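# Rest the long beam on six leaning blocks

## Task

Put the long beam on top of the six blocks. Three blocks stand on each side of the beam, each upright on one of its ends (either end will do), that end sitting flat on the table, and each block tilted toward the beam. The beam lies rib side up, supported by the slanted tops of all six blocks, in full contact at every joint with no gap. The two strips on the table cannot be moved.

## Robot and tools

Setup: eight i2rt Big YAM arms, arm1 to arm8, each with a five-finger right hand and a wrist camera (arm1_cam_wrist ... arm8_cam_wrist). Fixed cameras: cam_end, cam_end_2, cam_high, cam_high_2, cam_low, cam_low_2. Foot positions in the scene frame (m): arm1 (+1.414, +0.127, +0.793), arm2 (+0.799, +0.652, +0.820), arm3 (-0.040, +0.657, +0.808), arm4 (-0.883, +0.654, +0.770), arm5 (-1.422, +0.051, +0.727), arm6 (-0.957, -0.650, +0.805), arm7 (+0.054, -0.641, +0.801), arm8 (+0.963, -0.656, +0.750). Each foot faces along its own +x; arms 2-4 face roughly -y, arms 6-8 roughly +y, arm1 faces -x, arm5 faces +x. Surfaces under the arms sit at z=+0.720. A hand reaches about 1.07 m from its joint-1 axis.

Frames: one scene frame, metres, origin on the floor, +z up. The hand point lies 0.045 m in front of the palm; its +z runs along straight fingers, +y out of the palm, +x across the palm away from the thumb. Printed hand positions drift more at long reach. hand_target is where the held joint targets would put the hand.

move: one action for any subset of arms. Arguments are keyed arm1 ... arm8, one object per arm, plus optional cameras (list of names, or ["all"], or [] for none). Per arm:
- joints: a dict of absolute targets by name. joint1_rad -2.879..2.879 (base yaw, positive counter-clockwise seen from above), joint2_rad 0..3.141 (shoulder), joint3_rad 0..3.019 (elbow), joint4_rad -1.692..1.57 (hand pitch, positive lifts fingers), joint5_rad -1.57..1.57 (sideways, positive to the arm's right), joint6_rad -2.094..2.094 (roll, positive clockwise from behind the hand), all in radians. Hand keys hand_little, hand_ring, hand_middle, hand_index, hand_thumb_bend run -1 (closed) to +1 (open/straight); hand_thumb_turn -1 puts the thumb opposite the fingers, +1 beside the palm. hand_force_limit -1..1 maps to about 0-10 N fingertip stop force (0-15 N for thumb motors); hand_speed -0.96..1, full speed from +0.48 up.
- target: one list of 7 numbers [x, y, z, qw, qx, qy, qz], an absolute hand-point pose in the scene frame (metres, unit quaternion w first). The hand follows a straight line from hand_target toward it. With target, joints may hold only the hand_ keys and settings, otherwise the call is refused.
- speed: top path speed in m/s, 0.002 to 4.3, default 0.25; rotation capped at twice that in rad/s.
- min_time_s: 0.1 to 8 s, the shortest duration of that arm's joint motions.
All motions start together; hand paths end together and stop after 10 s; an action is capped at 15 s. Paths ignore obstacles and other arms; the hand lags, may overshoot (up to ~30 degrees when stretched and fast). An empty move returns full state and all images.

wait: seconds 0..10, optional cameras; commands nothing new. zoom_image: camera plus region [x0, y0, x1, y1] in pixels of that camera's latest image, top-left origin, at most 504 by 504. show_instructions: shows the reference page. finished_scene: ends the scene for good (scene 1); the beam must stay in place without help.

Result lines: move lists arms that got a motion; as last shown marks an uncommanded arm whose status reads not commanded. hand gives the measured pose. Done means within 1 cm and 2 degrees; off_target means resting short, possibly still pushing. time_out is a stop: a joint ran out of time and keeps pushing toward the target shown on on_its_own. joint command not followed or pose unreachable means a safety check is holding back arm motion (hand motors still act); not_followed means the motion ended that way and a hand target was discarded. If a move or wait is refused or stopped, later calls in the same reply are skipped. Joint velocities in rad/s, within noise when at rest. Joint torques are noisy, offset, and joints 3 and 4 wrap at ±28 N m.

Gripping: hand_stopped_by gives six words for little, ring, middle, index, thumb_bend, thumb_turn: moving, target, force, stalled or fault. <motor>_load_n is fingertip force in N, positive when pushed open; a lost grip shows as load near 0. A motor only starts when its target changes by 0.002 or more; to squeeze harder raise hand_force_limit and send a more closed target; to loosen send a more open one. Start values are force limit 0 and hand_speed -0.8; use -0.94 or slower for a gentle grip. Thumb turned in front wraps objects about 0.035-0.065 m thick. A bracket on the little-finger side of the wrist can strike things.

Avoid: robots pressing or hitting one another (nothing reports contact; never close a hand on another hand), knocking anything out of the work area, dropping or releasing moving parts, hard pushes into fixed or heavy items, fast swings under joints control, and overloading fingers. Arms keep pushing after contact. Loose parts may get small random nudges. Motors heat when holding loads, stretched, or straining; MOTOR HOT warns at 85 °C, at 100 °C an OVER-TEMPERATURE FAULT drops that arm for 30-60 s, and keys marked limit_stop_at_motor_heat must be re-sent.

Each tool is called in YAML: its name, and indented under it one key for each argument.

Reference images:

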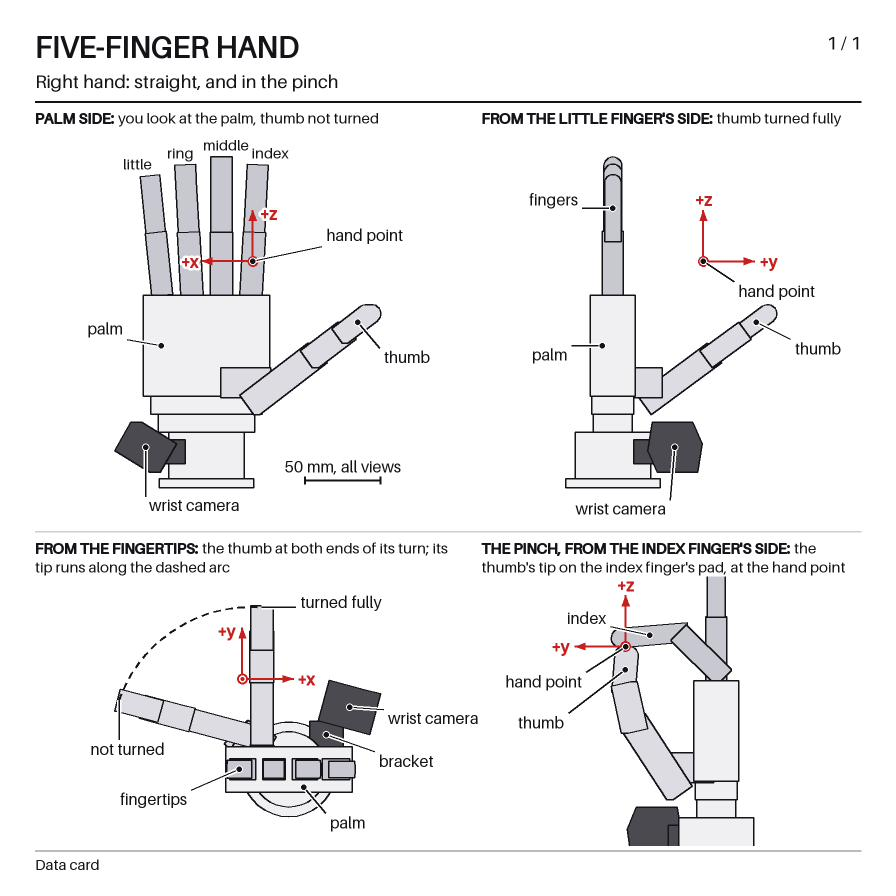

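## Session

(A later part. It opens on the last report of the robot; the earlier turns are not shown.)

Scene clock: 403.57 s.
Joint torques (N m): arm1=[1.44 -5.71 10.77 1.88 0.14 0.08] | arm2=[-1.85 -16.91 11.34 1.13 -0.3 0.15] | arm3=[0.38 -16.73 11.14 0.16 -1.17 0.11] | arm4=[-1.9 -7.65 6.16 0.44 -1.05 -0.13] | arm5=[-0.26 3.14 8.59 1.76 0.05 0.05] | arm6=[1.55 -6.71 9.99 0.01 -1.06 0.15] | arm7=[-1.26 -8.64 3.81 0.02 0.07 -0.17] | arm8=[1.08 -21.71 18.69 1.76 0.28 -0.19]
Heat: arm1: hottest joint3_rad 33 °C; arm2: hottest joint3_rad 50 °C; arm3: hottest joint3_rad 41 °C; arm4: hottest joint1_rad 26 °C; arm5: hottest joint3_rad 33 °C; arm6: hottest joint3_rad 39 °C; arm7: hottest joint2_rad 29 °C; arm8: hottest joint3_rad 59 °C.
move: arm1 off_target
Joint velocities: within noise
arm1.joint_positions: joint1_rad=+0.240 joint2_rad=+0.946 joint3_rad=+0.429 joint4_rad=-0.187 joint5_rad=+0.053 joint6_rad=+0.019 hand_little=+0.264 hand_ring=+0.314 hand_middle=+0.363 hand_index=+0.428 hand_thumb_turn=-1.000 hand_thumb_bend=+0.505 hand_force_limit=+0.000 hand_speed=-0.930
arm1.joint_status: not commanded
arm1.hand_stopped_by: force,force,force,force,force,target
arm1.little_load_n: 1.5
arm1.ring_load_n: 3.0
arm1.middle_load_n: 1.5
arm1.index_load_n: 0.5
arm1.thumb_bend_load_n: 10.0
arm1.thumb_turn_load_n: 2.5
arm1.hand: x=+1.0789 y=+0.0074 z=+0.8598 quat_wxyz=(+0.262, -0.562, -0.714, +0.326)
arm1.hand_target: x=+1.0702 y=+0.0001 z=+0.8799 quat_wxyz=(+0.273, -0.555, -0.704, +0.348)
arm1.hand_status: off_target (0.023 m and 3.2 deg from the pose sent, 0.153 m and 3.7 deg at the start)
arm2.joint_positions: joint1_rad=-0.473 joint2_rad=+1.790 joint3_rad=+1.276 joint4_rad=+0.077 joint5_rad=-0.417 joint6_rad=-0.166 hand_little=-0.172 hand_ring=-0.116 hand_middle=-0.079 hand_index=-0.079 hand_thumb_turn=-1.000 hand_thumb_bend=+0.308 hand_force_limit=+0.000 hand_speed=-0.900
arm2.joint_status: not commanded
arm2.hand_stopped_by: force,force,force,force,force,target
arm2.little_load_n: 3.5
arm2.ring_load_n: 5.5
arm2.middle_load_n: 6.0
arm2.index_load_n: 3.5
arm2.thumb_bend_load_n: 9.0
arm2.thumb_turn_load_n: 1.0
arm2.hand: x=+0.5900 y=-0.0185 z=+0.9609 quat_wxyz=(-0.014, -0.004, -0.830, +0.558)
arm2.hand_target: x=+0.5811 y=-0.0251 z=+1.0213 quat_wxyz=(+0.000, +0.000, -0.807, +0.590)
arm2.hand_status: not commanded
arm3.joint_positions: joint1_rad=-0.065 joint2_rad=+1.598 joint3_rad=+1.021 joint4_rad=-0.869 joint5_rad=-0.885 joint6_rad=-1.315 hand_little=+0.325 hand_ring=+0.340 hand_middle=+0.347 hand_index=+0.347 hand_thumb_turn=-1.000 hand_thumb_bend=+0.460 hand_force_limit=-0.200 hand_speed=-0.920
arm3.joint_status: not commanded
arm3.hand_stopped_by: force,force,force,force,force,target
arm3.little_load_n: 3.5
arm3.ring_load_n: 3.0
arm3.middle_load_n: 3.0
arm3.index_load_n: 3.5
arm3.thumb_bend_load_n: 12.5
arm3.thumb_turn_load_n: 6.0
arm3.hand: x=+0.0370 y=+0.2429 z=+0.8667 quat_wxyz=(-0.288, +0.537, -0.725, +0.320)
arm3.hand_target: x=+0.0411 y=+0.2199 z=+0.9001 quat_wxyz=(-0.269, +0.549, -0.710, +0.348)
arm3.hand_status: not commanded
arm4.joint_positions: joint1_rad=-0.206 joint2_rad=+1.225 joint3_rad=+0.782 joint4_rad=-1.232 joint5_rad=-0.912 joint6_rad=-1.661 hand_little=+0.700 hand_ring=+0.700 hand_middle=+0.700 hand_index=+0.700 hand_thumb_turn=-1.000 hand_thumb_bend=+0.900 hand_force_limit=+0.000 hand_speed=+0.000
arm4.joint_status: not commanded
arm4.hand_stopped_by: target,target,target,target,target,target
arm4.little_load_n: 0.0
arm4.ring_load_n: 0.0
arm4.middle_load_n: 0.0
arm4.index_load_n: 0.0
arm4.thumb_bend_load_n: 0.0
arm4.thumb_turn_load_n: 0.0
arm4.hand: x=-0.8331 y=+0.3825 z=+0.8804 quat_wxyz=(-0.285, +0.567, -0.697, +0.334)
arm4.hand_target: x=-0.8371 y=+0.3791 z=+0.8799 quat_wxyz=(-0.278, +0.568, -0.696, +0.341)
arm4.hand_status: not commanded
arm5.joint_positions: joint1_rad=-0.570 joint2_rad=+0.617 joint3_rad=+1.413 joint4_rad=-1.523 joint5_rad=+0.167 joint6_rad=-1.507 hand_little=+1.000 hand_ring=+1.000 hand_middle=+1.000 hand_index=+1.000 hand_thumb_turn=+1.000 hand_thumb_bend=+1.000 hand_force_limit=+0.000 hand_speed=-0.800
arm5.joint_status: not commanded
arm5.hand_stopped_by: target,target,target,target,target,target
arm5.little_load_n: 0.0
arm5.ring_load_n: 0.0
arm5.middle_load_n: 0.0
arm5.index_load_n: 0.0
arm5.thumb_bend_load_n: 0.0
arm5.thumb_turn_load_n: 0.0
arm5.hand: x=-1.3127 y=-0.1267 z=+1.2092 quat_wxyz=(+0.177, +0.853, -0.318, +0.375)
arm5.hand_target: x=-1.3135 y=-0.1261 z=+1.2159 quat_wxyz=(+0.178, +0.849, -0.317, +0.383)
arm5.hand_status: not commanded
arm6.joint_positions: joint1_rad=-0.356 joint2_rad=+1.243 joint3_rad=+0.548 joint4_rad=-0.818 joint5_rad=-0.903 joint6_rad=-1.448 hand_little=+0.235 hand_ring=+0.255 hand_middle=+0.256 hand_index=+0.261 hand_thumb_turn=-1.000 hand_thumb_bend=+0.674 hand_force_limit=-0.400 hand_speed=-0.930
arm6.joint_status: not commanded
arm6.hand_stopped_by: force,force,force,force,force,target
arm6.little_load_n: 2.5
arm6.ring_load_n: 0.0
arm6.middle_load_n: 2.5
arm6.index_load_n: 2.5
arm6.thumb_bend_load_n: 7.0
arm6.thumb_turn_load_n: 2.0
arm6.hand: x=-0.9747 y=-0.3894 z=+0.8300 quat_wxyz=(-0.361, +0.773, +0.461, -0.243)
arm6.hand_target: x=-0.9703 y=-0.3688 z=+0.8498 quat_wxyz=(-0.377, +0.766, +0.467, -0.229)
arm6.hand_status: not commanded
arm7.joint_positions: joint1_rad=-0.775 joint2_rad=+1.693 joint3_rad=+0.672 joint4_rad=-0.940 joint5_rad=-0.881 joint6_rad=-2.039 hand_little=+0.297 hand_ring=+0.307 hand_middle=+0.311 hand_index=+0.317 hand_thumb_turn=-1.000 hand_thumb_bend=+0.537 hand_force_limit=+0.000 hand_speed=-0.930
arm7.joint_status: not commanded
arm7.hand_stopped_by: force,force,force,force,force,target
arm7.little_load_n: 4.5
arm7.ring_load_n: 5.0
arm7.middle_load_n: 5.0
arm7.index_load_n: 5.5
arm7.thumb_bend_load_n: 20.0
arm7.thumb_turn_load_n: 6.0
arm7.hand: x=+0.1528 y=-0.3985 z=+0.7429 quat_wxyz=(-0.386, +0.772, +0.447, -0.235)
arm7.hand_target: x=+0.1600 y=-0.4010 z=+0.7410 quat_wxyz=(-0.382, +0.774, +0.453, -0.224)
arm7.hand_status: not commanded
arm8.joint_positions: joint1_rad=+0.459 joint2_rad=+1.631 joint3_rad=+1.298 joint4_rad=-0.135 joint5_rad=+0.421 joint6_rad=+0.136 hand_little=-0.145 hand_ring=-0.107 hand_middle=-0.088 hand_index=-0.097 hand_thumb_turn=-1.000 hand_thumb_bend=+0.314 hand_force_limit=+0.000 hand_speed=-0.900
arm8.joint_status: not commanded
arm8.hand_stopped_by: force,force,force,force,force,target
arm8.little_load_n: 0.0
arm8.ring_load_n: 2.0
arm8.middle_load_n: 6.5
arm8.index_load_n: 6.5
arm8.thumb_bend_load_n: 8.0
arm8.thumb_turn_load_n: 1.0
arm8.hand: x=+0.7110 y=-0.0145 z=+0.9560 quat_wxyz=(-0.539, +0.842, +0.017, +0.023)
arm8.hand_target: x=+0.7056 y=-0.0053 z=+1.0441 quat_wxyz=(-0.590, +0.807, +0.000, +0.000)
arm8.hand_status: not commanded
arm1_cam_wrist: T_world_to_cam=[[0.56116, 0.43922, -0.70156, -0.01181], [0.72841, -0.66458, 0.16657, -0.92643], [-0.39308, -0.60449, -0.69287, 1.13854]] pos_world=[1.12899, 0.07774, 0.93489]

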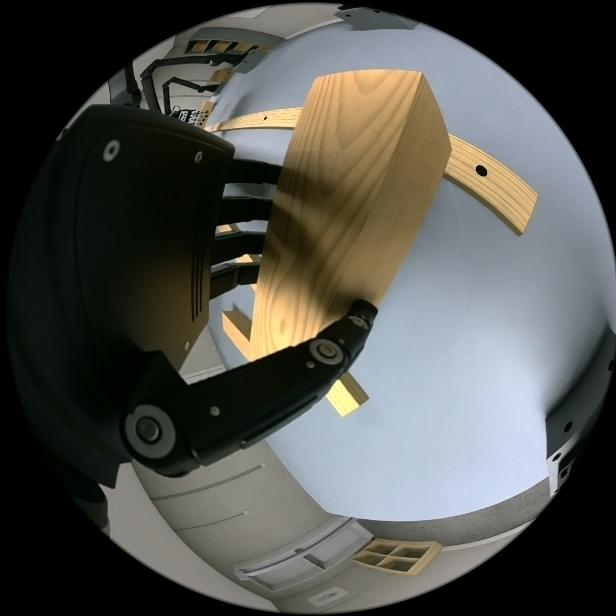

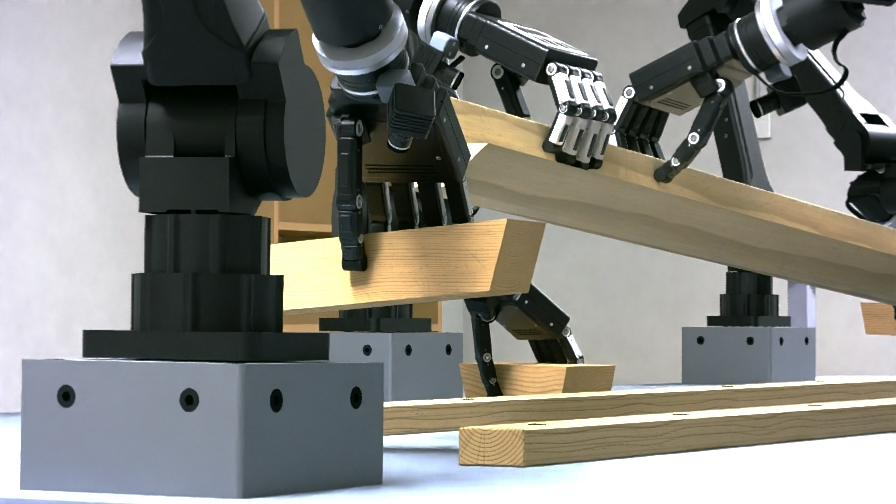

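move:
  arm1: {"target": [1.02, 0.32, 0.88, 0.377, -0.765, -0.465, 0.229], "speed": 0.3}
  cameras: ["arm1_cam_wrist","cam_high_2"]

Scene clock: 406.00 s.
Joint torques (N m): arm1=[0.26 -6.89 15.72 3.04 -0.12 0.14] | arm2=[-1.44 -17.08 11.23 1.07 -0.34 0.16] | arm3=[0.38 -16.79 11.14 0.16 -1.17 0.1] | arm4=[-2.2 -7.65 6.13 0.28 -1.05 -0.17] | arm5=[-0.21 3.08 8.57 1.7 0.05 0.06] | arm6=[1.55 -6.65 9.96 0.02 -1.06 0.16] | arm7=[-1.08 -8.7 3.69 0.05 0.09 -0.17] | arm8=[1.14 -21.66 18.69 1.76 0.28 -0.19]
Heat: arm1: hottest joint3_rad 33 °C; arm2: hottest joint3_rad 50 °C; arm3: hottest joint3_rad 41 °C; arm4: hottest joint1_rad 25 °C; arm5: hottest joint3_rad 33 °C; arm6: hottest joint3_rad 39 °C; arm7: hottest joint2_rad 29 °C; arm8: hottest joint3_rad 59 °C.
move: arm1 off_target
Joint velocities: within noise
arm1.joint_positions: joint1_rad=-0.585 joint2_rad=+1.158 joint3_rad=+0.514 joint4_rad=-0.138 joint5_rad=-0.045 joint6_rad=-0.057 hand_little=+0.264 hand_ring=+0.314 hand_middle=+0.363 hand_index=+0.428 hand_thumb_turn=-1.000 hand_thumb_bend=+0.505 hand_force_limit=+0.000 hand_speed=-0.930
arm1.joint_status: not commanded
arm1.hand_stopped_by: force,force,force,force,force,target
arm1.little_load_n: 2.0
arm1.ring_load_n: 3.0
arm1.middle_load_n: 2.0
arm1.index_load_n: 0.5
arm1.thumb_bend_load_n: 10.0
arm1.thumb_turn_load_n: 2.5
arm1.hand: x=+1.0660 y=+0.2937 z=+0.8318 quat_wxyz=(+0.324, -0.787, -0.486, +0.197)
arm1.hand_target: x=+1.0258 y=+0.3171 z=+0.8832 quat_wxyz=(+0.378, -0.766, -0.466, +0.230)
arm1.hand_status: off_target (0.072 m and 7.9 deg from the pose sent, 0.319 m and 40.9 deg at the start; pose on its path clipped on 6 of 64 steps)
arm2, arm3, arm4, arm5, arm6, arm7, arm8: as last shown
arm2.little_load_n: 3.0
arm2.middle_load_n: 5.5
arm2.index_load_n: 3.0
arm3.thumb_turn_load_n: 5.5
arm7.ring_load_n: 4.5
arm7.index_load_n: 6.0
arm8.ring_load_n: 2.5
arm8.index_load_n: 7.0
arm1_cam_wrist: T_world_to_cam=[[0.76119, -0.0539, -0.64628, -0.26434], [0.11444, -0.96974, 0.21567, -0.01885], [-0.63835, -0.23812, -0.73199, 1.47338]] pos_world=[1.14391, 0.31832, 0.91173]

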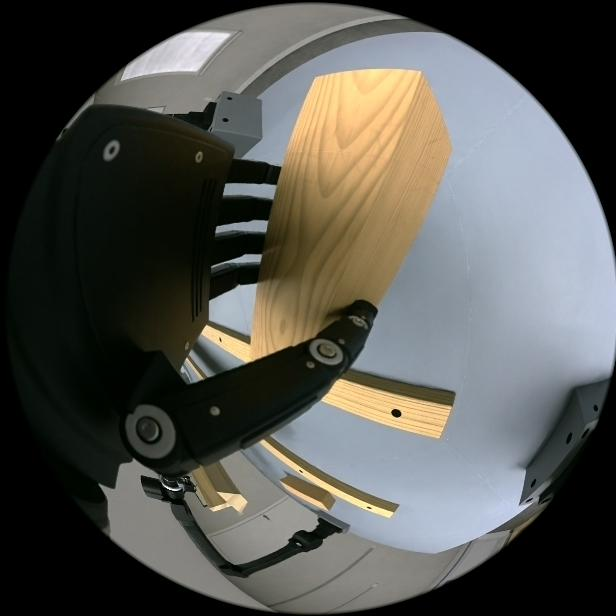

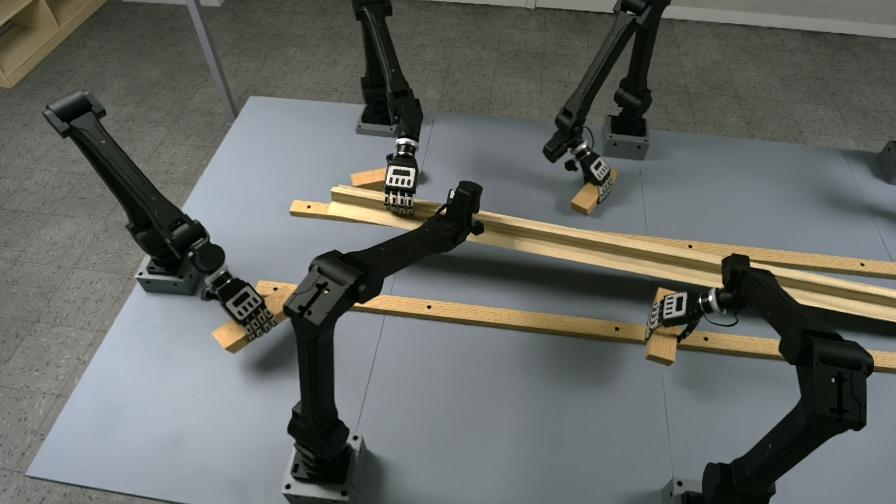

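move:
  arm1: {"target": [0.955, 0.355, 0.83, 0.377, -0.765, -0.465, 0.229], "speed": 0.15}
  cameras: ["arm1_cam_wrist","cam_high_2"]

Scene clock: 407.70 s.
Joint torques (N m): arm1=[1.08 -10.34 14.12 3.02 0.05 0.16] | arm2=[-1.44 -17.44 11.36 1.21 -0.32 0.11] | arm3=[0.32 -16.79 11.14 0.14 -1.18 0.1] | arm4=[-2.43 -7.65 6.11 0.43 -1.06 -0.14] | arm5=[-0.32 3.08 8.62 1.73 0.05 0.07] | arm6=[1.61 -6.71 9.99 -0.01 -1.06 0.15] | arm7=[-1.14 -8.64 3.77 0.08 0.08 -0.16] | arm8=[1.14 -21.71 18.7 1.76 0.28 -0.19]
Heat: arm1: hottest joint3_rad 34 °C; arm2: hottest joint3_rad 51 °C; arm3: hottest joint3_rad 41 °C; arm4: hottest joint1_rad 25 °C; arm5: hottest joint3_rad 33 °C; arm6: hottest joint3_rad 39 °C; arm7: hottest joint2_rad 29 °C; arm8: hottest joint3_rad 60 °C.
move: arm1 off_target
Joint velocities: within noise
arm1.joint_positions: joint1_rad=-0.585 joint2_rad=+1.475 joint3_rad=+0.636 joint4_rad=+0.060 joint5_rad=-0.042 joint6_rad=-0.051 hand_little=+0.264 hand_ring=+0.314 hand_middle=+0.363 hand_index=+0.428 hand_thumb_turn=-1.000 hand_thumb_bend=+0.505 hand_force_limit=+0.000 hand_speed=-0.930
arm1.joint_status: not commanded
arm1.hand_stopped_by: force,force,force,force,force,target
arm1.little_load_n: 2.0
arm1.ring_load_n: 3.0
arm1.middle_load_n: 1.5
arm1.index_load_n: 1.0
arm1.thumb_bend_load_n: 10.0
arm1.thumb_turn_load_n: 2.5
arm1.hand: x=+1.0049 y=+0.3302 z=+0.7859 quat_wxyz=(+0.325, -0.789, -0.483, +0.198)
arm1.hand_target: x=+0.9601 y=+0.3522 z=+0.8336 quat_wxyz=(+0.377, -0.766, -0.466, +0.230)
arm1.hand_status: off_target (0.071 m and 7.7 deg from the pose sent, 0.127 m and 7.9 deg at the start)
arm2, arm3, arm4, arm5, arm6, arm7, arm8: as last shown
arm2.ring_load_n: 5.0
arm2.middle_load_n: 6.0
arm2.index_load_n: 3.5
arm5.little_load_n: -0.5
arm5.ring_load_n: 0.5
arm5.thumb_bend_load_n: 0.5
arm6.little_load_n: 2.0
arm7.index_load_n: 5.5
arm8.ring_load_n: 2.0
arm8.index_load_n: 6.5
arm8.thumb_bend_load_n: 8.5
arm1_cam_wrist: T_world_to_cam=[[0.75866, -0.05913, -0.64879, -0.23929], [0.10934, -0.97019, 0.21628, 0.03822], [-0.64224, -0.23502, -0.72958, 1.41045]] pos_world=[1.08321, 0.35442, 0.86552]

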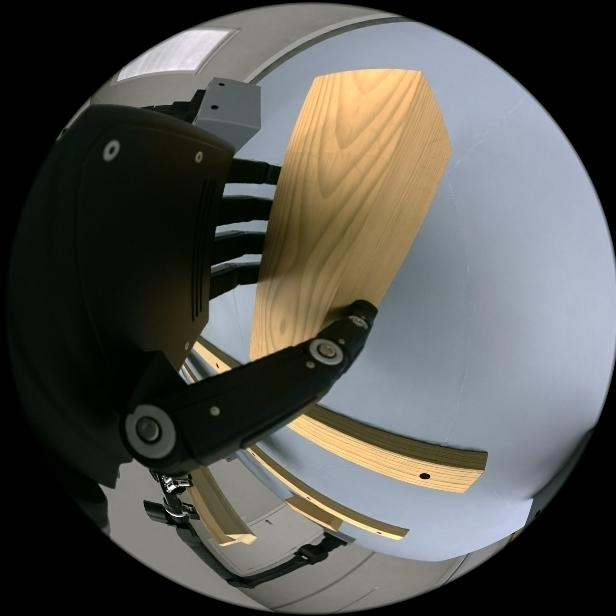

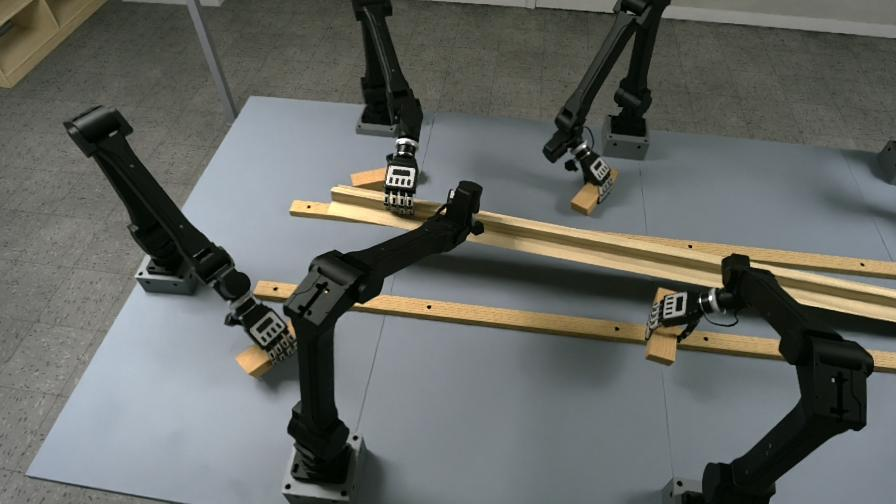

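move:
  arm1: {"target": [0.95, 0.36, 0.80, 0.427, -0.740, -0.450, 0.260], "speed": 0.12}
  cameras: ["arm1_cam_wrist","cam_low_2"]

zoom_image:
  camera: "cam_low_2"
  region: [520, 180, 720, 330]

Scene clock: 410.17 s.
Joint torques (N m): arm1=[0.15 -11.99 7.64 3.41 -0.21 0.14] | arm2=[-2.02 -16.91 11.29 0.96 -0.32 0.15] | arm3=[0.38 -16.85 11.17 0.14 -1.16 0.1] | arm4=[-1.96 -7.53 6.15 0.38 -1.06 -0.15] | arm5=[-0.15 3.02 8.58 1.69 0.05 0.06] | arm6=[1.61 -6.65 9.96 -0.01 -1.06 0.14] | arm7=[-1.26 -8.82 3.78 0.06 0.08 -0.17] | arm8=[1.08 -21.66 18.69 1.77 0.28 -0.19]
Heat: arm1: hottest joint3_rad 34 °C; arm2: hottest joint3_rad 51 °C; arm3: hottest joint3_rad 41 °C; arm4: hottest joint1_rad 25 °C; arm5: hottest joint3_rad 33 °C; arm6: hottest joint3_rad 39 °C; arm7: hottest joint2_rad 29 °C; arm8: hottest joint3_rad 60 °C.
move: arm1 off_target
Joint velocities: within noise
arm1.joint_positions: joint1_rad=-0.585 joint2_rad=+1.602 joint3_rad=+0.614 joint4_rad=+0.391 joint5_rad=-0.048 joint6_rad=-0.050 hand_little=+0.264 hand_ring=+0.314 hand_middle=+0.363 hand_index=+0.428 hand_thumb_turn=-1.000 hand_thumb_bend=+0.505 hand_force_limit=+0.000 hand_speed=-0.930
arm1.joint_status: not commanded
arm1.hand_stopped_by: force,force,force,force,force,target
arm1.little_load_n: 1.0
arm1.ring_load_n: 3.0
arm1.middle_load_n: 2.0
arm1.index_load_n: 0.5
arm1.thumb_bend_load_n: 9.5
arm1.thumb_turn_load_n: 2.0
arm1.hand: x=+0.9680 y=+0.3509 z=+0.7736 quat_wxyz=(+0.397, -0.755, -0.465, +0.238)
arm1.hand_target: x=+0.9509 y=+0.3595 z=+0.8002 quat_wxyz=(+0.426, -0.740, -0.450, +0.260)
arm1.hand_status: off_target (0.033 m and 4.9 deg from the pose sent, 0.064 m and 15.2 deg at the start)
arm2, arm3, arm4, arm5, arm6, arm7, arm8: as last shown
arm2.little_load_n: 3.5
arm2.ring_load_n: 5.5
arm2.thumb_turn_load_n: 0.5
arm5.little_load_n: 0.0
arm5.ring_load_n: 0.0
arm5.thumb_bend_load_n: 0.0
arm6.little_load_n: 2.5
arm7.index_load_n: 6.0
arm8.thumb_bend_load_n: 8.0
arm1_cam_wrist: T_world_to_cam=[[0.64691, 0.00607, -0.76255, -0.04473], [0.13768, -0.98447, 0.10897, 0.12566], [-0.75004, -0.17547, -0.63769, 1.39498]] pos_world=[1.05792, 0.36876, 0.84177]

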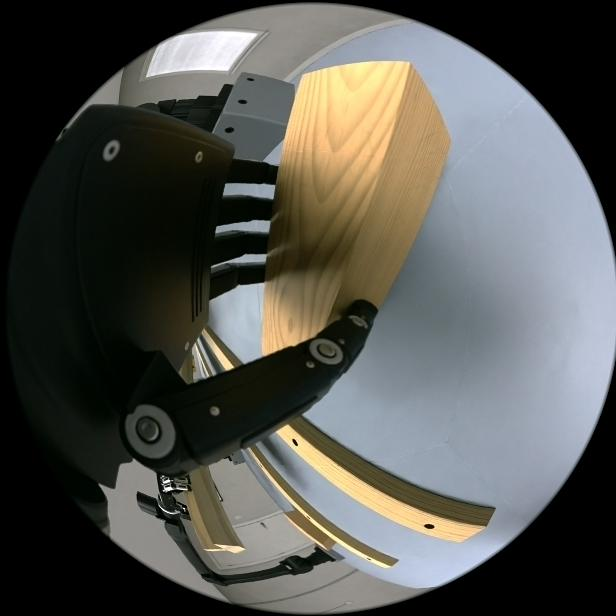

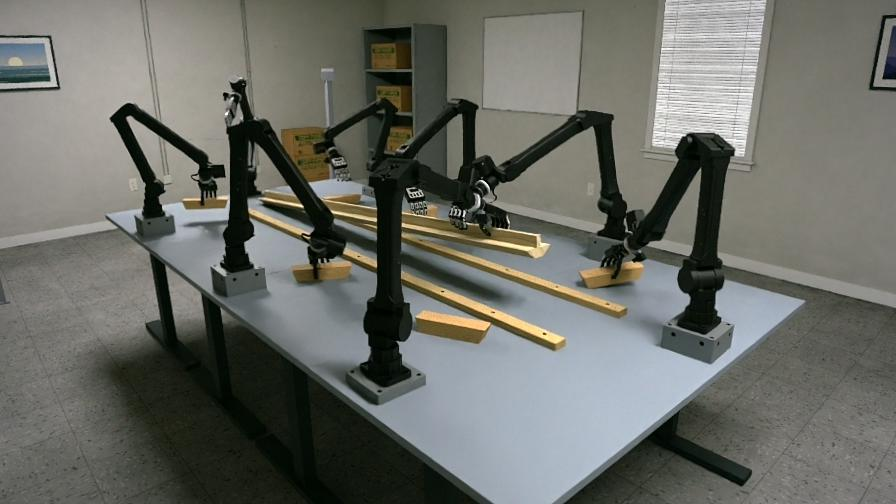

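Scaled by 2.520 from the camera's image (finer frame: 1280x720).

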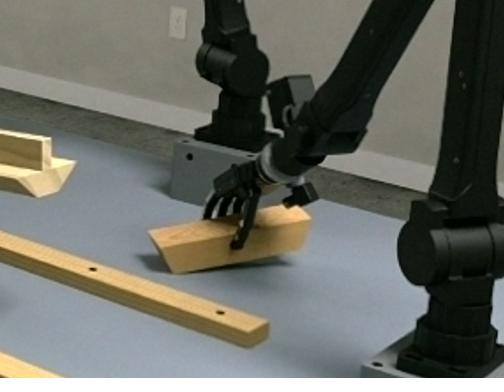

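move:
  arm1: {"target": [0.952, 0.36, 0.762, 0.40, -0.755, -0.460, 0.243], "speed": 0.08}
  cameras: ["arm1_cam_wrist","cam_low_2"]

zoom_image:
  camera: "cam_low_2"
  region: [520, 180, 720, 330]

Scene clock: 411.60 s.
Joint torques (N m): arm1=[0.09 -9 9.32 2.67 -0.09 0.04] | arm2=[-1.79 -17.14 11.07 1.1 -0.31 0.17] | arm3=[0.32 -16.85 11.15 0.17 -1.17 0.1] | arm4=[-2.49 -7.53 6.04 0.44 -1.05 -0.12] | arm5=[-0.38 3.19 8.66 1.69 0.05 0.06] | arm6=[1.55 -6.65 9.98 0.02 -1.06 0.15] | arm7=[-1.26 -8.64 3.77 0.05 0.08 -0.17] | arm8=[1.14 -21.66 18.67 1.76 0.28 -0.19]
Heat: arm1: hottest joint3_rad 34 °C; arm2: hottest joint3_rad 51 °C; arm3: hottest joint3_rad 41 °C; arm4: hottest joint1_rad 25 °C; arm5: hottest joint3_rad 33 °C; arm6: hottest joint3_rad 39 °C; arm7: hottest joint2_rad 29 °C; arm8: hottest joint3_rad 60 °C.
move: arm1 off_target
Joint velocities: within noise
arm1.joint_positions: joint1_rad=-0.585 joint2_rad=+1.650 joint3_rad=+0.614 joint4_rad=+0.407 joint5_rad=-0.048 joint6_rad=-0.044 hand_little=+0.264 hand_ring=+0.314 hand_middle=+0.363 hand_index=+0.428 hand_thumb_turn=-1.000 hand_thumb_bend=+0.505 hand_force_limit=+0.000 hand_speed=-0.930
arm1.joint_status: not commanded
arm1.hand_stopped_by: force,force,force,force,force,target
arm1.little_load_n: 2.0
arm1.ring_load_n: 2.5
arm1.middle_load_n: 2.5
arm1.index_load_n: 0.5
arm1.thumb_bend_load_n: 11.0
arm1.thumb_turn_load_n: 2.0
arm1.hand: x=+0.9713 y=+0.3484 z=+0.7543 quat_wxyz=(+0.384, -0.762, -0.466, +0.233)
arm1.hand_target: x=+0.9531 y=+0.3595 z=+0.7627 quat_wxyz=(+0.400, -0.755, -0.460, +0.243)
arm1.hand_status: off_target (0.024 m and 2.4 deg from the pose sent, 0.022 m and 0.8 deg at the start)
arm2, arm3, arm4, arm5, arm6, arm7, arm8: as last shown
arm2.ring_load_n: 5.0
arm2.middle_load_n: 5.5
arm2.index_load_n: 3.0
arm3.thumb_turn_load_n: 6.0
arm6.middle_load_n: 3.0
arm6.index_load_n: 2.0
arm7.ring_load_n: 5.0
arm8.index_load_n: 7.0
arm8.thumb_turn_load_n: 0.5
arm1_cam_wrist: T_world_to_cam=[[0.66546, -0.01163, -0.74634, -0.08562], [0.13131, -0.98246, 0.13239, 0.11256], [-0.73479, -0.18611, -0.65226, 1.38463]] pos_world=[1.05961, 0.36728, 0.82434]

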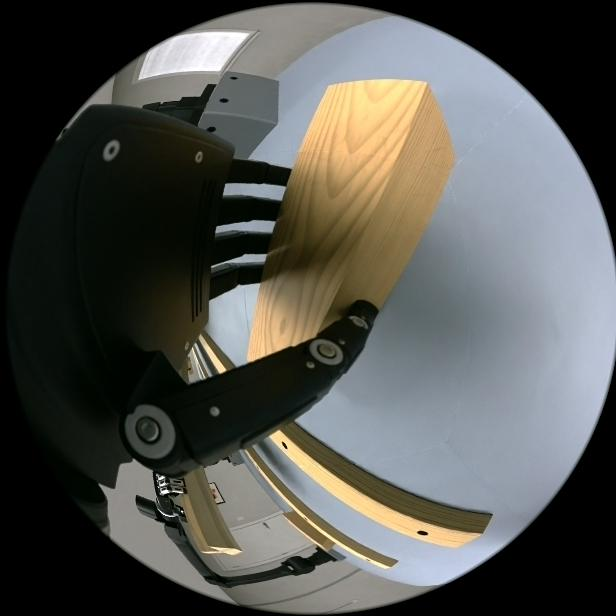

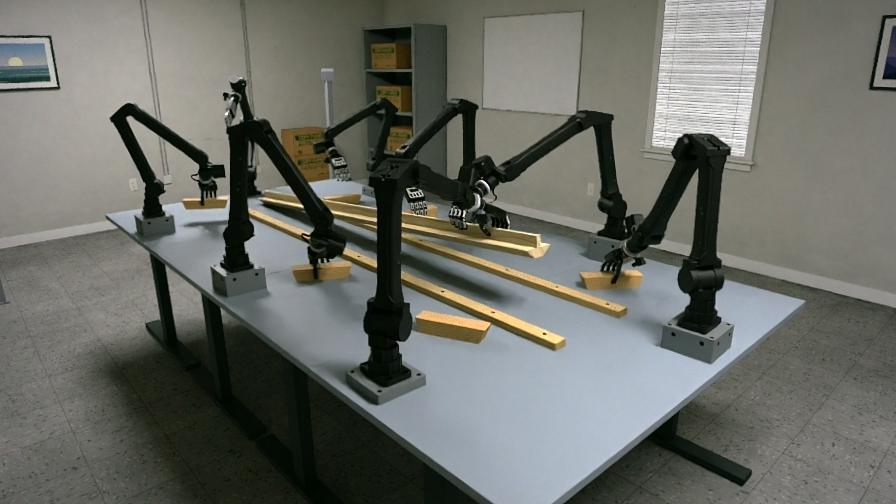

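Scaled by 2.520 from the camera's image (finer frame: 1280x720).

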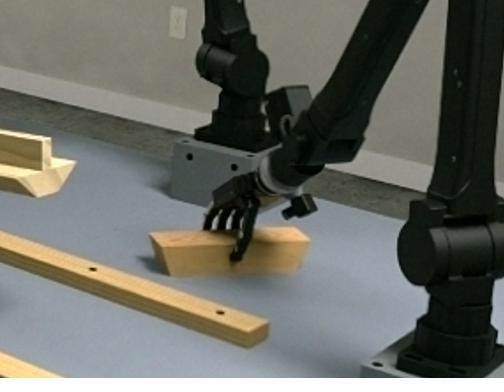

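move:
  arm1: {"target": [0.955, 0.358, 0.752, 0.39, -0.760, -0.463, 0.238], "speed": 0.08}

move:
  arm1: {"joints": {"hand_little": 0.8, "hand_ring": 0.8, "hand_middle": 0.8, "hand_index": 0.8, "hand_thumb_bend": 0.95, "hand_speed": -0.5}}
  cameras: ["arm1_cam_wrist","cam_low_2","cam_end_2","arm8_cam_wrist"]

Scene clock: 412.97 s.
Joint torques (N m): arm1=[0.09 -7.71 9.5 2.35 -0.11 0] | arm2=[-1.49 -16.85 11.33 1.11 -0.32 0.16] | arm3=[0.38 -16.85 11.17 0.18 -1.18 0.1] | arm4=[-2.26 -7.36 6.15 0.31 -1.08 -0.15] | arm5=[-0.21 3.08 8.61 1.73 0.05 0.08] | arm6=[1.61 -6.71 9.99 0.03 -1.06 0.15] | arm7=[-1.32 -8.59 3.78 0.02 0.08 -0.17] | arm8=[1.14 -21.71 18.69 1.76 0.28 -0.19]
Heat: arm1: hottest joint3_rad 34 °C; arm2: hottest joint3_rad 51 °C; arm3: hottest joint3_rad 41 °C; arm4: hottest joint1_rad 25 °C; arm5: hottest joint3_rad 33 °C; arm6: hottest joint3_rad 39 °C; arm7: hottest joint2_rad 29 °C; arm8: hottest joint3_rad 61 °C.
move: arm1 off_target
Joint velocities: within noise
arm1.joint_positions: joint1_rad=-0.585 joint2_rad=+1.652 joint3_rad=+0.614 joint4_rad=+0.409 joint5_rad=-0.048 joint6_rad=-0.044 hand_little=+0.264 hand_ring=+0.314 hand_middle=+0.363 hand_index=+0.428 hand_thumb_turn=-1.000 hand_thumb_bend=+0.505 hand_force_limit=+0.000 hand_speed=-0.930
arm1.joint_status: not commanded
arm1.hand_stopped_by: force,force,force,force,force,target
arm1.little_load_n: 1.5
arm1.ring_load_n: 2.5
arm1.middle_load_n: 2.0
arm1.index_load_n: 0.5
arm1.thumb_bend_load_n: 11.0
arm1.thumb_turn_load_n: 2.5
arm1.hand: x=+0.9713 y=+0.3483 z=+0.7535 quat_wxyz=(+0.384, -0.763, -0.466, +0.233)
arm1.hand_target: x=+0.9559 y=+0.3575 z=+0.7525 quat_wxyz=(+0.390, -0.760, -0.463, +0.238)
arm1.hand_status: off_target (0.019 m and 1.0 deg from the pose sent, 0.019 m and 1.0 deg at the start)
arm2, arm3, arm4, arm5, arm6, arm7, arm8: as last shown
arm2.ring_load_n: 5.5
arm2.middle_load_n: 6.0
arm2.index_load_n: 3.5
arm2.thumb_turn_load_n: 1.0
arm3.thumb_turn_load_n: 5.5
arm4.thumb_turn_load_n: 0.5
arm6.little_load_n: 2.0
arm6.middle_load_n: 2.5
arm7.little_load_n: 5.0
arm7.ring_load_n: 4.5
arm7.index_load_n: 5.5
arm7.thumb_bend_load_n: 19.5
arm8.thumb_turn_load_n: 1.0
pictures: none

Scene clock: 414.07 s.
Joint torques (N m): arm1=[0.09 -10.46 9.03 2.28 -0.11 0.02] | arm2=[-1.61 -17.79 11.33 1.06 -0.33 0.18] | arm3=[0.38 -16.85 11.14 0.16 -1.18 0.11] | arm4=[-2.55 -7.59 6.15 0.36 -1.06 -0.14] | arm5=[-0.15 3.14 8.61 1.74 0.05 0.07] | arm6=[1.61 -6.65 9.98 -0.01 -1.06 0.15] | arm7=[-1.32 -8.76 3.75 -0.02 0.07 -0.15] | arm8=[1.14 -21.66 18.69 1.76 0.28 -0.19]
Heat: arm1: hottest joint3_rad 34 °C; arm2: hottest joint3_rad 51 °C; arm3: hottest joint3_rad 42 °C; arm4: hottest joint1_rad 25 °C; arm5: hottest joint3_rad 33 °C; arm6: hottest joint3_rad 39 °C; arm7: hottest joint2_rad 29 °C; arm8: hottest joint3_rad 61 °C.
move: arm1 done
Joint velocities: within noise
arm1.joint_positions: joint1_rad=-0.585 joint2_rad=+1.688 joint3_rad=+0.617 joint4_rad=+0.410 joint5_rad=-0.048 joint6_rad=-0.044 hand_little=+0.800 hand_ring=+0.800 hand_middle=+0.800 hand_index=+0.800 hand_thumb_turn=-1.000 hand_thumb_bend=+0.950 hand_force_limit=+0.000 hand_speed=-0.500
arm1.joint_status: all done
arm1.hand_stopped_by: target,target,target,target,target,target
arm1.little_load_n: 0.0
arm1.ring_load_n: 0.0
arm1.middle_load_n: 0.0
arm1.index_load_n: 0.0
arm1.thumb_bend_load_n: 0.5
arm1.thumb_turn_load_n: 0.0
arm1.hand: x=+0.9752 y=+0.3458 z=+0.7380 quat_wxyz=(+0.371, -0.769, -0.469, +0.227)
arm1.hand_target: x=+0.9559 y=+0.3575 z=+0.7525 quat_wxyz=(+0.390, -0.760, -0.463, +0.238)
arm1.hand_status: not commanded
arm2, arm3, arm4, arm5, arm6, arm7, arm8: as last shown
arm2.ring_load_n: 5.0
arm2.thumb_bend_load_n: 8.5
arm3.thumb_turn_load_n: 6.0
arm4.thumb_turn_load_n: 0.0
arm6.index_load_n: 2.5
arm7.little_load_n: 4.5
arm7.ring_load_n: 5.0
arm7.index_load_n: 6.0
arm7.thumb_bend_load_n: 20.0
arm8.ring_load_n: 2.5
arm8.index_load_n: 6.5
pictures: arm1_cam_wrist, arm8_cam_wrist, cam_end_2, cam_low_2
arm1_cam_wrist: T_world_to_cam=[[0.68579, -0.02414, -0.7274, -0.12991], [0.12761, -0.97998, 0.15283, 0.09938], [-0.71653, -0.19764, -0.66898, 1.37494]] pos_world=[1.06159, 0.36599, 0.81011]
arm8_cam_wrist: T_world_to_cam=[[0.28268, -0.38952, -0.87656, 0.63592], [-0.84903, -0.52685, -0.03968, 0.64074], [-0.44636, 0.75545, -0.47965, 0.90496]] pos_world=[0.76818, -0.09837, 1.01691]

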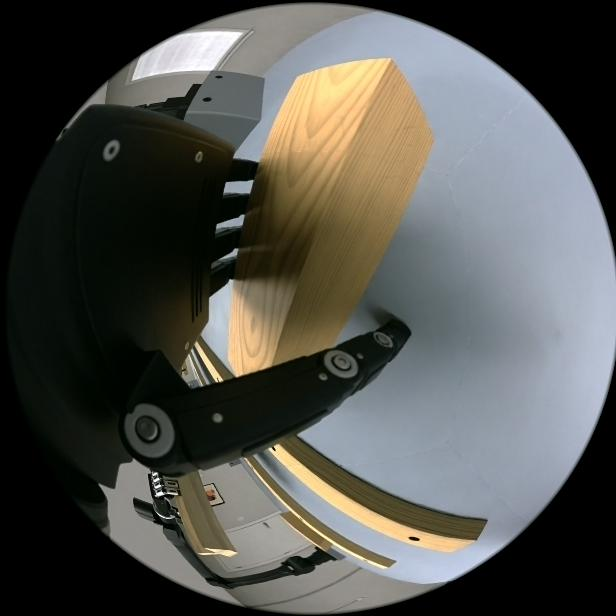

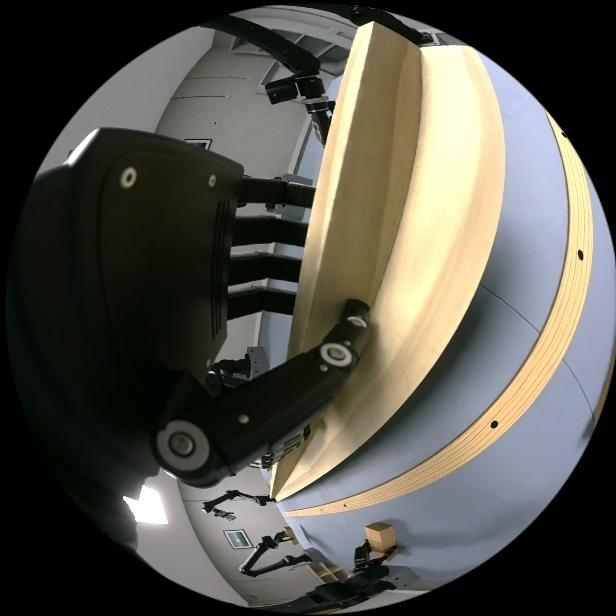

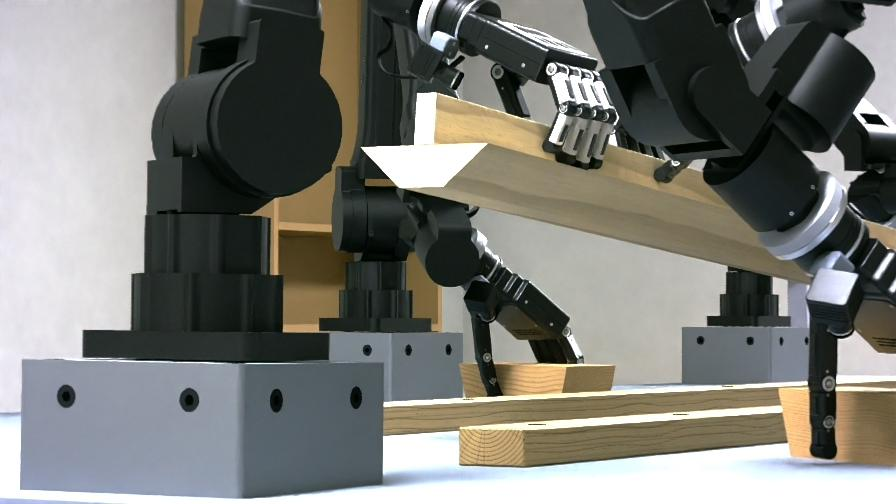

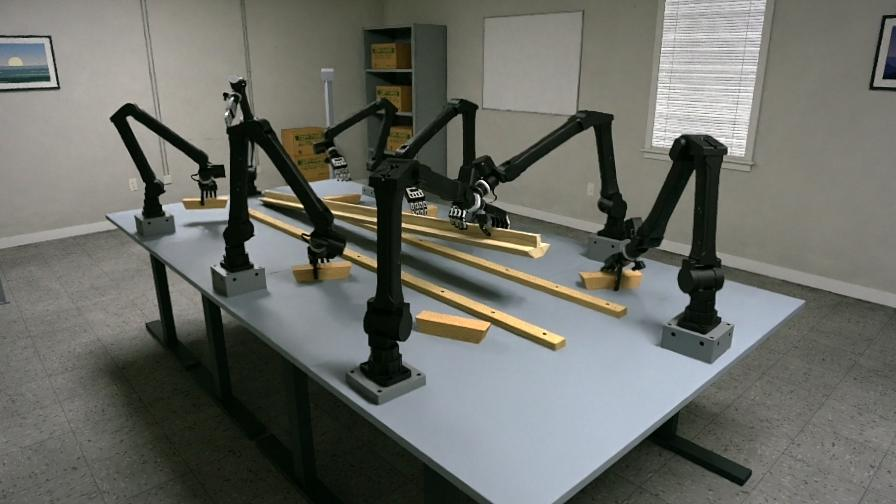

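move:
  arm1: {"target": [0.975, 0.345, 0.90, 0.390, -0.760, -0.463, 0.238], "speed": 0.25}

move:
  arm1: {"target": [1.14, 0.05, 0.90, 0.5, -0.5, -0.5, 0.5], "speed": 0.4, "joints": {"hand_little": -0.6, "hand_ring": -0.6, "hand_middle": -0.6, "hand_index": -0.6, "hand_speed": 0.3, "hand_force_limit": 0.0}}
  cameras: ["arm1_cam_wrist","cam_low_2","cam_end_2"]

Scene clock: 420.77 s.
Joint torques (N m): arm1=[0.26 -7.65 13.03 1.13 0.04 0.05] | arm2=[-1.44 -16.73 11.1 1.14 -0.33 0.15] | arm3=[0.32 -16.91 11.18 0.18 -1.17 0.1] | arm4=[-2.08 -7.47 6.16 0.28 -1.06 -0.14] | arm5=[-0.15 3.02 8.59 1.72 0.04 0.05] | arm6=[1.61 -6.77 9.98 0.01 -1.06 0.15] | arm7=[-1.2 -8.7 3.77 0.03 0.08 -0.15] | arm8=[1.14 -21.66 18.69 1.76 0.28 -0.19]
Heat: arm1: hottest joint3_rad 34 °C; arm2: hottest joint3_rad 52 °C; arm3: hottest joint3_rad 42 °C; arm4: hottest joint1_rad 25 °C; arm5: hottest joint3_rad 33 °C; arm6: hottest joint3_rad 39 °C; arm7: hottest joint2_rad 29 °C; arm8: hottest joint3_rad 62 °C.
move: arm1 off_target
Joint velocities: within noise
arm1.joint_positions: joint1_rad=-0.585 joint2_rad=+1.267 joint3_rad=+0.686 joint4_rad=-0.064 joint5_rad=-0.048 joint6_rad=-0.044 hand_little=+0.800 hand_ring=+0.800 hand_middle=+0.800 hand_index=+0.800 hand_thumb_turn=-1.000 hand_thumb_bend=+0.950 hand_force_limit=+0.000 hand_speed=-0.500
arm1.joint_status: not commanded
arm1.hand_stopped_by: target,target,target,target,target,target
arm1.little_load_n: 0.0
arm1.ring_load_n: 0.0
arm1.middle_load_n: 0.0
arm1.index_load_n: -0.5
arm1.thumb_bend_load_n: 0.0
arm1.thumb_turn_load_n: 0.0
arm1.hand: x=+0.9917 y=+0.3367 z=+0.8798 quat_wxyz=(+0.377, -0.766, -0.468, +0.230)
arm1.hand_target: x=+0.9759 y=+0.3445 z=+0.9004 quat_wxyz=(+0.390, -0.760, -0.463, +0.238)
arm1.hand_status: off_target (0.027 m and 2.0 deg from the pose sent, 0.162 m and 2.8 deg at the start)
arm2, arm3, arm4, arm5, arm6, arm7, arm8: as last shown
arm3.thumb_turn_load_n: 5.5
arm7.ring_load_n: 4.5
arm8.ring_load_n: 2.0
arm8.thumb_turn_load_n: 1.5
pictures: none

Scene clock: 422.37 s.
Joint torques (N m): arm1=[-0.15 0.09 12.12 1.36 -0.1 -0.03] | arm2=[-1.44 -16.73 11.18 1.01 -0.32 0.16] | arm3=[0.32 -16.85 11.14 0.14 -1.17 0.11] | arm4=[-2.26 -7.65 6.05 0.29 -1.06 -0.17] | arm5=[-0.32 2.78 8.59 1.69 0.06 0.07] | arm6=[1.61 -6.71 9.98 0.02 -1.06 0.15] | arm7=[-1.26 -8.64 3.75 0.05 0.09 -0.16] | arm8=[1.08 -21.71 18.69 1.76 0.28 -0.19]
Heat: arm1: hottest joint3_rad 34 °C; arm2: hottest joint3_rad 52 °C; arm3: hottest joint3_rad 42 °C; arm4: hottest joint1_rad 25 °C; arm5: hottest joint3_rad 33 °C; arm6: hottest joint3_rad 39 °C; arm7: hottest joint2_rad 29 °C; arm8: hottest joint3_rad 63 °C.
move: arm1 not_followed
Joint velocities: within noise
arm1.joint_positions: joint1_rad=-0.250 joint2_rad=+0.645 joint3_rad=+0.059 joint4_rad=+0.344 joint5_rad=-0.073 joint6_rad=+0.006 hand_little=-0.600 hand_ring=-0.600 hand_middle=-0.600 hand_index=-0.600 hand_thumb_turn=-1.000 hand_thumb_bend=+0.950 hand_force_limit=+0.000 hand_speed=+0.300
arm1.joint_status: all done
arm1.hand_stopped_by: target,target,target,target,target,target
arm1.little_load_n: 0.0
arm1.ring_load_n: 0.0
arm1.middle_load_n: 0.0
arm1.index_load_n: 0.0
arm1.thumb_bend_load_n: 0.0
arm1.thumb_turn_load_n: 0.0
arm1.on_its_own: joint1_rad is held at -0.257, not at its first target -0.582; joint2_rad is held at +0.646, not at its first target +1.271; joint3_rad is held at +0.092, not at its first target +0.733; joint4_rad is held at +0.337, not at its first target -0.073; joint6_rad is held at +0.002, not at its first target -0.038
arm1.hand: x=+1.0891 y=+0.1491 z=+0.8688 quat_wxyz=(+0.453, -0.602, -0.512, +0.413)
arm1.hand_target: x=+1.0794 y=+0.1535 z=+0.8855 quat_wxyz=(+0.463, -0.596, -0.507, +0.417)
arm1.hand_status: not_followed (0.116 m and 16.3 deg from the pose sent, 0.323 m and 46.1 deg at the start; pose on its path clipped on 17 of 48 steps; a joint's target at an end of its range on 21 of 48 steps)
arm2.joint_positions: joint1_rad=-0.473 joint2_rad=+1.790 joint3_rad=+1.276 joint4_rad=+0.077 joint5_rad=-0.417 joint6_rad=-0.166 hand_little=-0.172 hand_ring=-0.116 hand_middle=-0.079 hand_index=-0.079 hand_thumb_turn=-1.000 hand_thumb_bend=+0.308 hand_force_limit=+0.000 hand_speed=-0.900
arm2.joint_status: not commanded
arm2.hand_stopped_by: force,force,force,force,force,target
arm2.little_load_n: 3.5
arm2.ring_load_n: 5.5
arm2.middle_load_n: 6.0
arm2.index_load_n: 3.5
arm2.thumb_bend_load_n: 9.0
arm2.thumb_turn_load_n: 1.0
arm2.hand: x=+0.5900 y=-0.0185 z=+0.9609 quat_wxyz=(-0.014, -0.004, -0.830, +0.558)
arm2.hand_target: x=+0.5811 y=-0.0251 z=+1.0213 quat_wxyz=(+0.000, +0.000, -0.807, +0.590)
arm2.hand_status: not commanded
arm3.joint_positions: joint1_rad=-0.065 joint2_rad=+1.598 joint3_rad=+1.021 joint4_rad=-0.869 joint5_rad=-0.885 joint6_rad=-1.315 hand_little=+0.325 hand_ring=+0.340 hand_middle=+0.347 hand_index=+0.347 hand_thumb_turn=-1.000 hand_thumb_bend=+0.460 hand_force_limit=-0.200 hand_speed=-0.920
arm3.joint_status: not commanded
arm3.hand_stopped_by: force,force,force,force,force,target
arm3.little_load_n: 4.0
arm3.ring_load_n: 3.0
arm3.middle_load_n: 3.0
arm3.index_load_n: 3.5
arm3.thumb_bend_load_n: 12.5
arm3.thumb_turn_load_n: 5.5
arm3.hand: x=+0.0370 y=+0.2429 z=+0.8667 quat_wxyz=(-0.288, +0.537, -0.725, +0.320)
arm3.hand_target: x=+0.0411 y=+0.2199 z=+0.9001 quat_wxyz=(-0.269, +0.549, -0.710, +0.348)
arm3.hand_status: not commanded
arm4.joint_positions: joint1_rad=-0.206 joint2_rad=+1.225 joint3_rad=+0.782 joint4_rad=-1.232 joint5_rad=-0.912 joint6_rad=-1.661 hand_little=+0.700 hand_ring=+0.700 hand_middle=+0.700 hand_index=+0.700 hand_thumb_turn=-1.000 hand_thumb_bend=+0.900 hand_force_limit=+0.000 hand_speed=+0.000
arm4.joint_status: not commanded
arm4.hand_stopped_by: target,target,target,target,target,target
arm4.little_load_n: 0.0
arm4.ring_load_n: 0.0
arm4.middle_load_n: 0.0
arm4.index_load_n: 0.0
arm4.thumb_bend_load_n: 0.0
arm4.thumb_turn_load_n: -0.5
arm4.hand: x=-0.8331 y=+0.3825 z=+0.8804 quat_wxyz=(-0.285, +0.567, -0.697, +0.334)
arm4.hand_target: x=-0.8371 y=+0.3791 z=+0.8799 quat_wxyz=(-0.278, +0.568, -0.696, +0.341)
arm4.hand_status: not commanded
arm5.joint_positions: joint1_rad=-0.570 joint2_rad=+0.617 joint3_rad=+1.413 joint4_rad=-1.523 joint5_rad=+0.167 joint6_rad=-1.507 hand_little=+1.000 hand_ring=+1.000 hand_middle=+1.000 hand_index=+1.000 hand_thumb_turn=+1.000 hand_thumb_bend=+1.000 hand_force_limit=+0.000 hand_speed=-0.800
arm5.joint_status: not commanded
arm5.hand_stopped_by: target,target,target,target,target,target
arm5.little_load_n: 0.0
arm5.ring_load_n: 0.0
arm5.middle_load_n: 0.0
arm5.index_load_n: 0.0
arm5.thumb_bend_load_n: 0.0
arm5.thumb_turn_load_n: 0.0
arm5.hand: x=-1.3127 y=-0.1267 z=+1.2092 quat_wxyz=(+0.177, +0.853, -0.318, +0.375)
arm5.hand_target: x=-1.3135 y=-0.1261 z=+1.2159 quat_wxyz=(+0.178, +0.849, -0.317, +0.383)
arm5.hand_status: not commanded
arm6.joint_positions: joint1_rad=-0.356 joint2_rad=+1.243 joint3_rad=+0.548 joint4_rad=-0.818 joint5_rad=-0.903 joint6_rad=-1.448 hand_little=+0.235 hand_ring=+0.255 hand_middle=+0.256 hand_index=+0.261 hand_thumb_turn=-1.000 hand_thumb_bend=+0.674 hand_force_limit=-0.400 hand_speed=-0.930
arm6.joint_status: not commanded
arm6.hand_stopped_by: force,force,force,force,force,target
arm6.little_load_n: 2.0
arm6.ring_load_n: 0.0
arm6.middle_load_n: 2.5
arm6.index_load_n: 2.5
arm6.thumb_bend_load_n: 7.0
arm6.thumb_turn_load_n: 2.0
arm6.hand: x=-0.9747 y=-0.3894 z=+0.8300 quat_wxyz=(-0.361, +0.773, +0.461, -0.243)
arm6.hand_target: x=-0.9703 y=-0.3688 z=+0.8498 quat_wxyz=(-0.377, +0.766, +0.467, -0.229)
arm6.hand_status: not commanded
arm7.joint_positions: joint1_rad=-0.775 joint2_rad=+1.693 joint3_rad=+0.672 joint4_rad=-0.940 joint5_rad=-0.881 joint6_rad=-2.039 hand_little=+0.297 hand_ring=+0.307 hand_middle=+0.311 hand_index=+0.317 hand_thumb_turn=-1.000 hand_thumb_bend=+0.537 hand_force_limit=+0.000 hand_speed=-0.930
arm7.joint_status: not commanded
arm7.hand_stopped_by: force,force,force,force,force,target
arm7.little_load_n: 4.5
arm7.ring_load_n: 4.5
arm7.middle_load_n: 5.0
arm7.index_load_n: 5.5
arm7.thumb_bend_load_n: 20.0
arm7.thumb_turn_load_n: 6.0
arm7.hand: x=+0.1528 y=-0.3985 z=+0.7429 quat_wxyz=(-0.386, +0.772, +0.447, -0.235)
arm7.hand_target: x=+0.1600 y=-0.4010 z=+0.7410 quat_wxyz=(-0.382, +0.774, +0.453, -0.224)
arm7.hand_status: not commanded
arm8.joint_positions: joint1_rad=+0.459 joint2_rad=+1.631 joint3_rad=+1.298 joint4_rad=-0.135 joint5_rad=+0.421 joint6_rad=+0.136 hand_little=-0.145 hand_ring=-0.107 hand_middle=-0.088 hand_index=-0.097 hand_thumb_turn=-1.000 hand_thumb_bend=+0.314 hand_force_limit=+0.000 hand_speed=-0.900
arm8.joint_status: not commanded
arm8.hand_stopped_by: force,force,force,force,force,target
arm8.little_load_n: 0.0
arm8.ring_load_n: 2.0
arm8.middle_load_n: 6.5
arm8.index_load_n: 7.0
arm8.thumb_bend_load_n: 8.0
arm8.thumb_turn_load_n: 1.0
arm8.hand: x=+0.7110 y=-0.0145 z=+0.9560 quat_wxyz=(-0.539, +0.842, +0.017, +0.023)
arm8.hand_target: x=+0.7056 y=-0.0053 z=+1.0441 quat_wxyz=(-0.590, +0.807, +0.000, +0.000)
arm8.hand_status: not commanded
pictures: arm1_cam_wrist, cam_end_2, cam_low_2
pose unreachable (arm1 arm): on one or more control steps of this call this arm could not follow its commanded pose, so it was not sent that pose on those steps. On the call's last step it was still not sent that pose. It may still have moved: this result reports where it is.
cause: moving toward the commanded pose would bring two parts of the arm too close to each other.
arm1_cam_wrist: T_world_to_cam=[[0.30298, 0.2235, -0.92642, 0.43532], [0.45908, -0.88611, -0.06363, -0.31477], [-0.83513, -0.40602, -0.37108, 1.40663]] pos_world=[1.18733, 0.19491, 0.90523]

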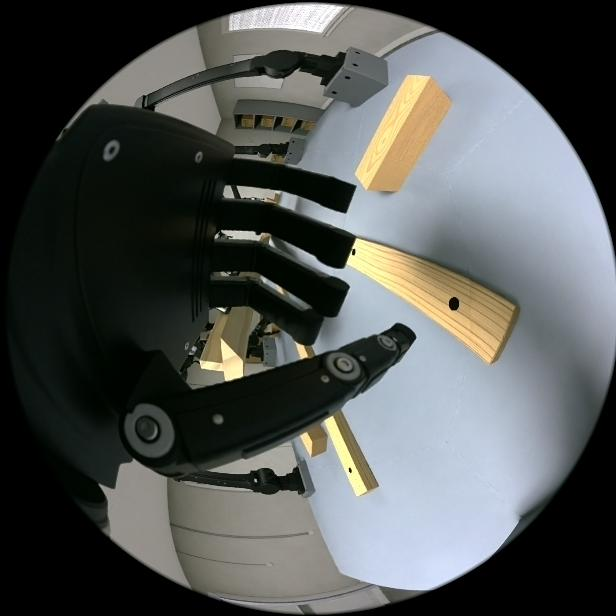

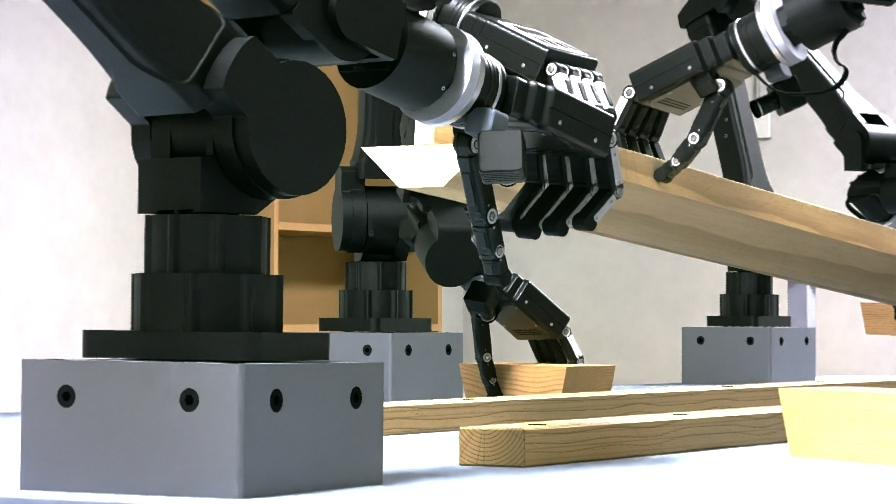

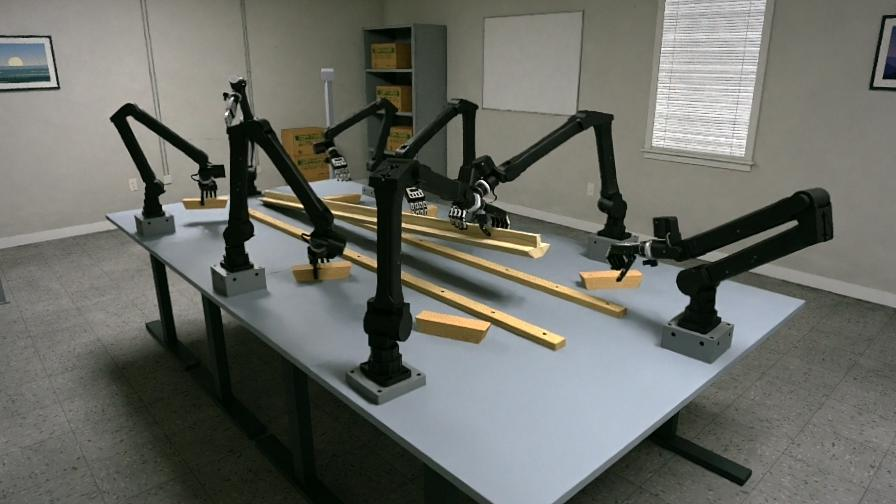

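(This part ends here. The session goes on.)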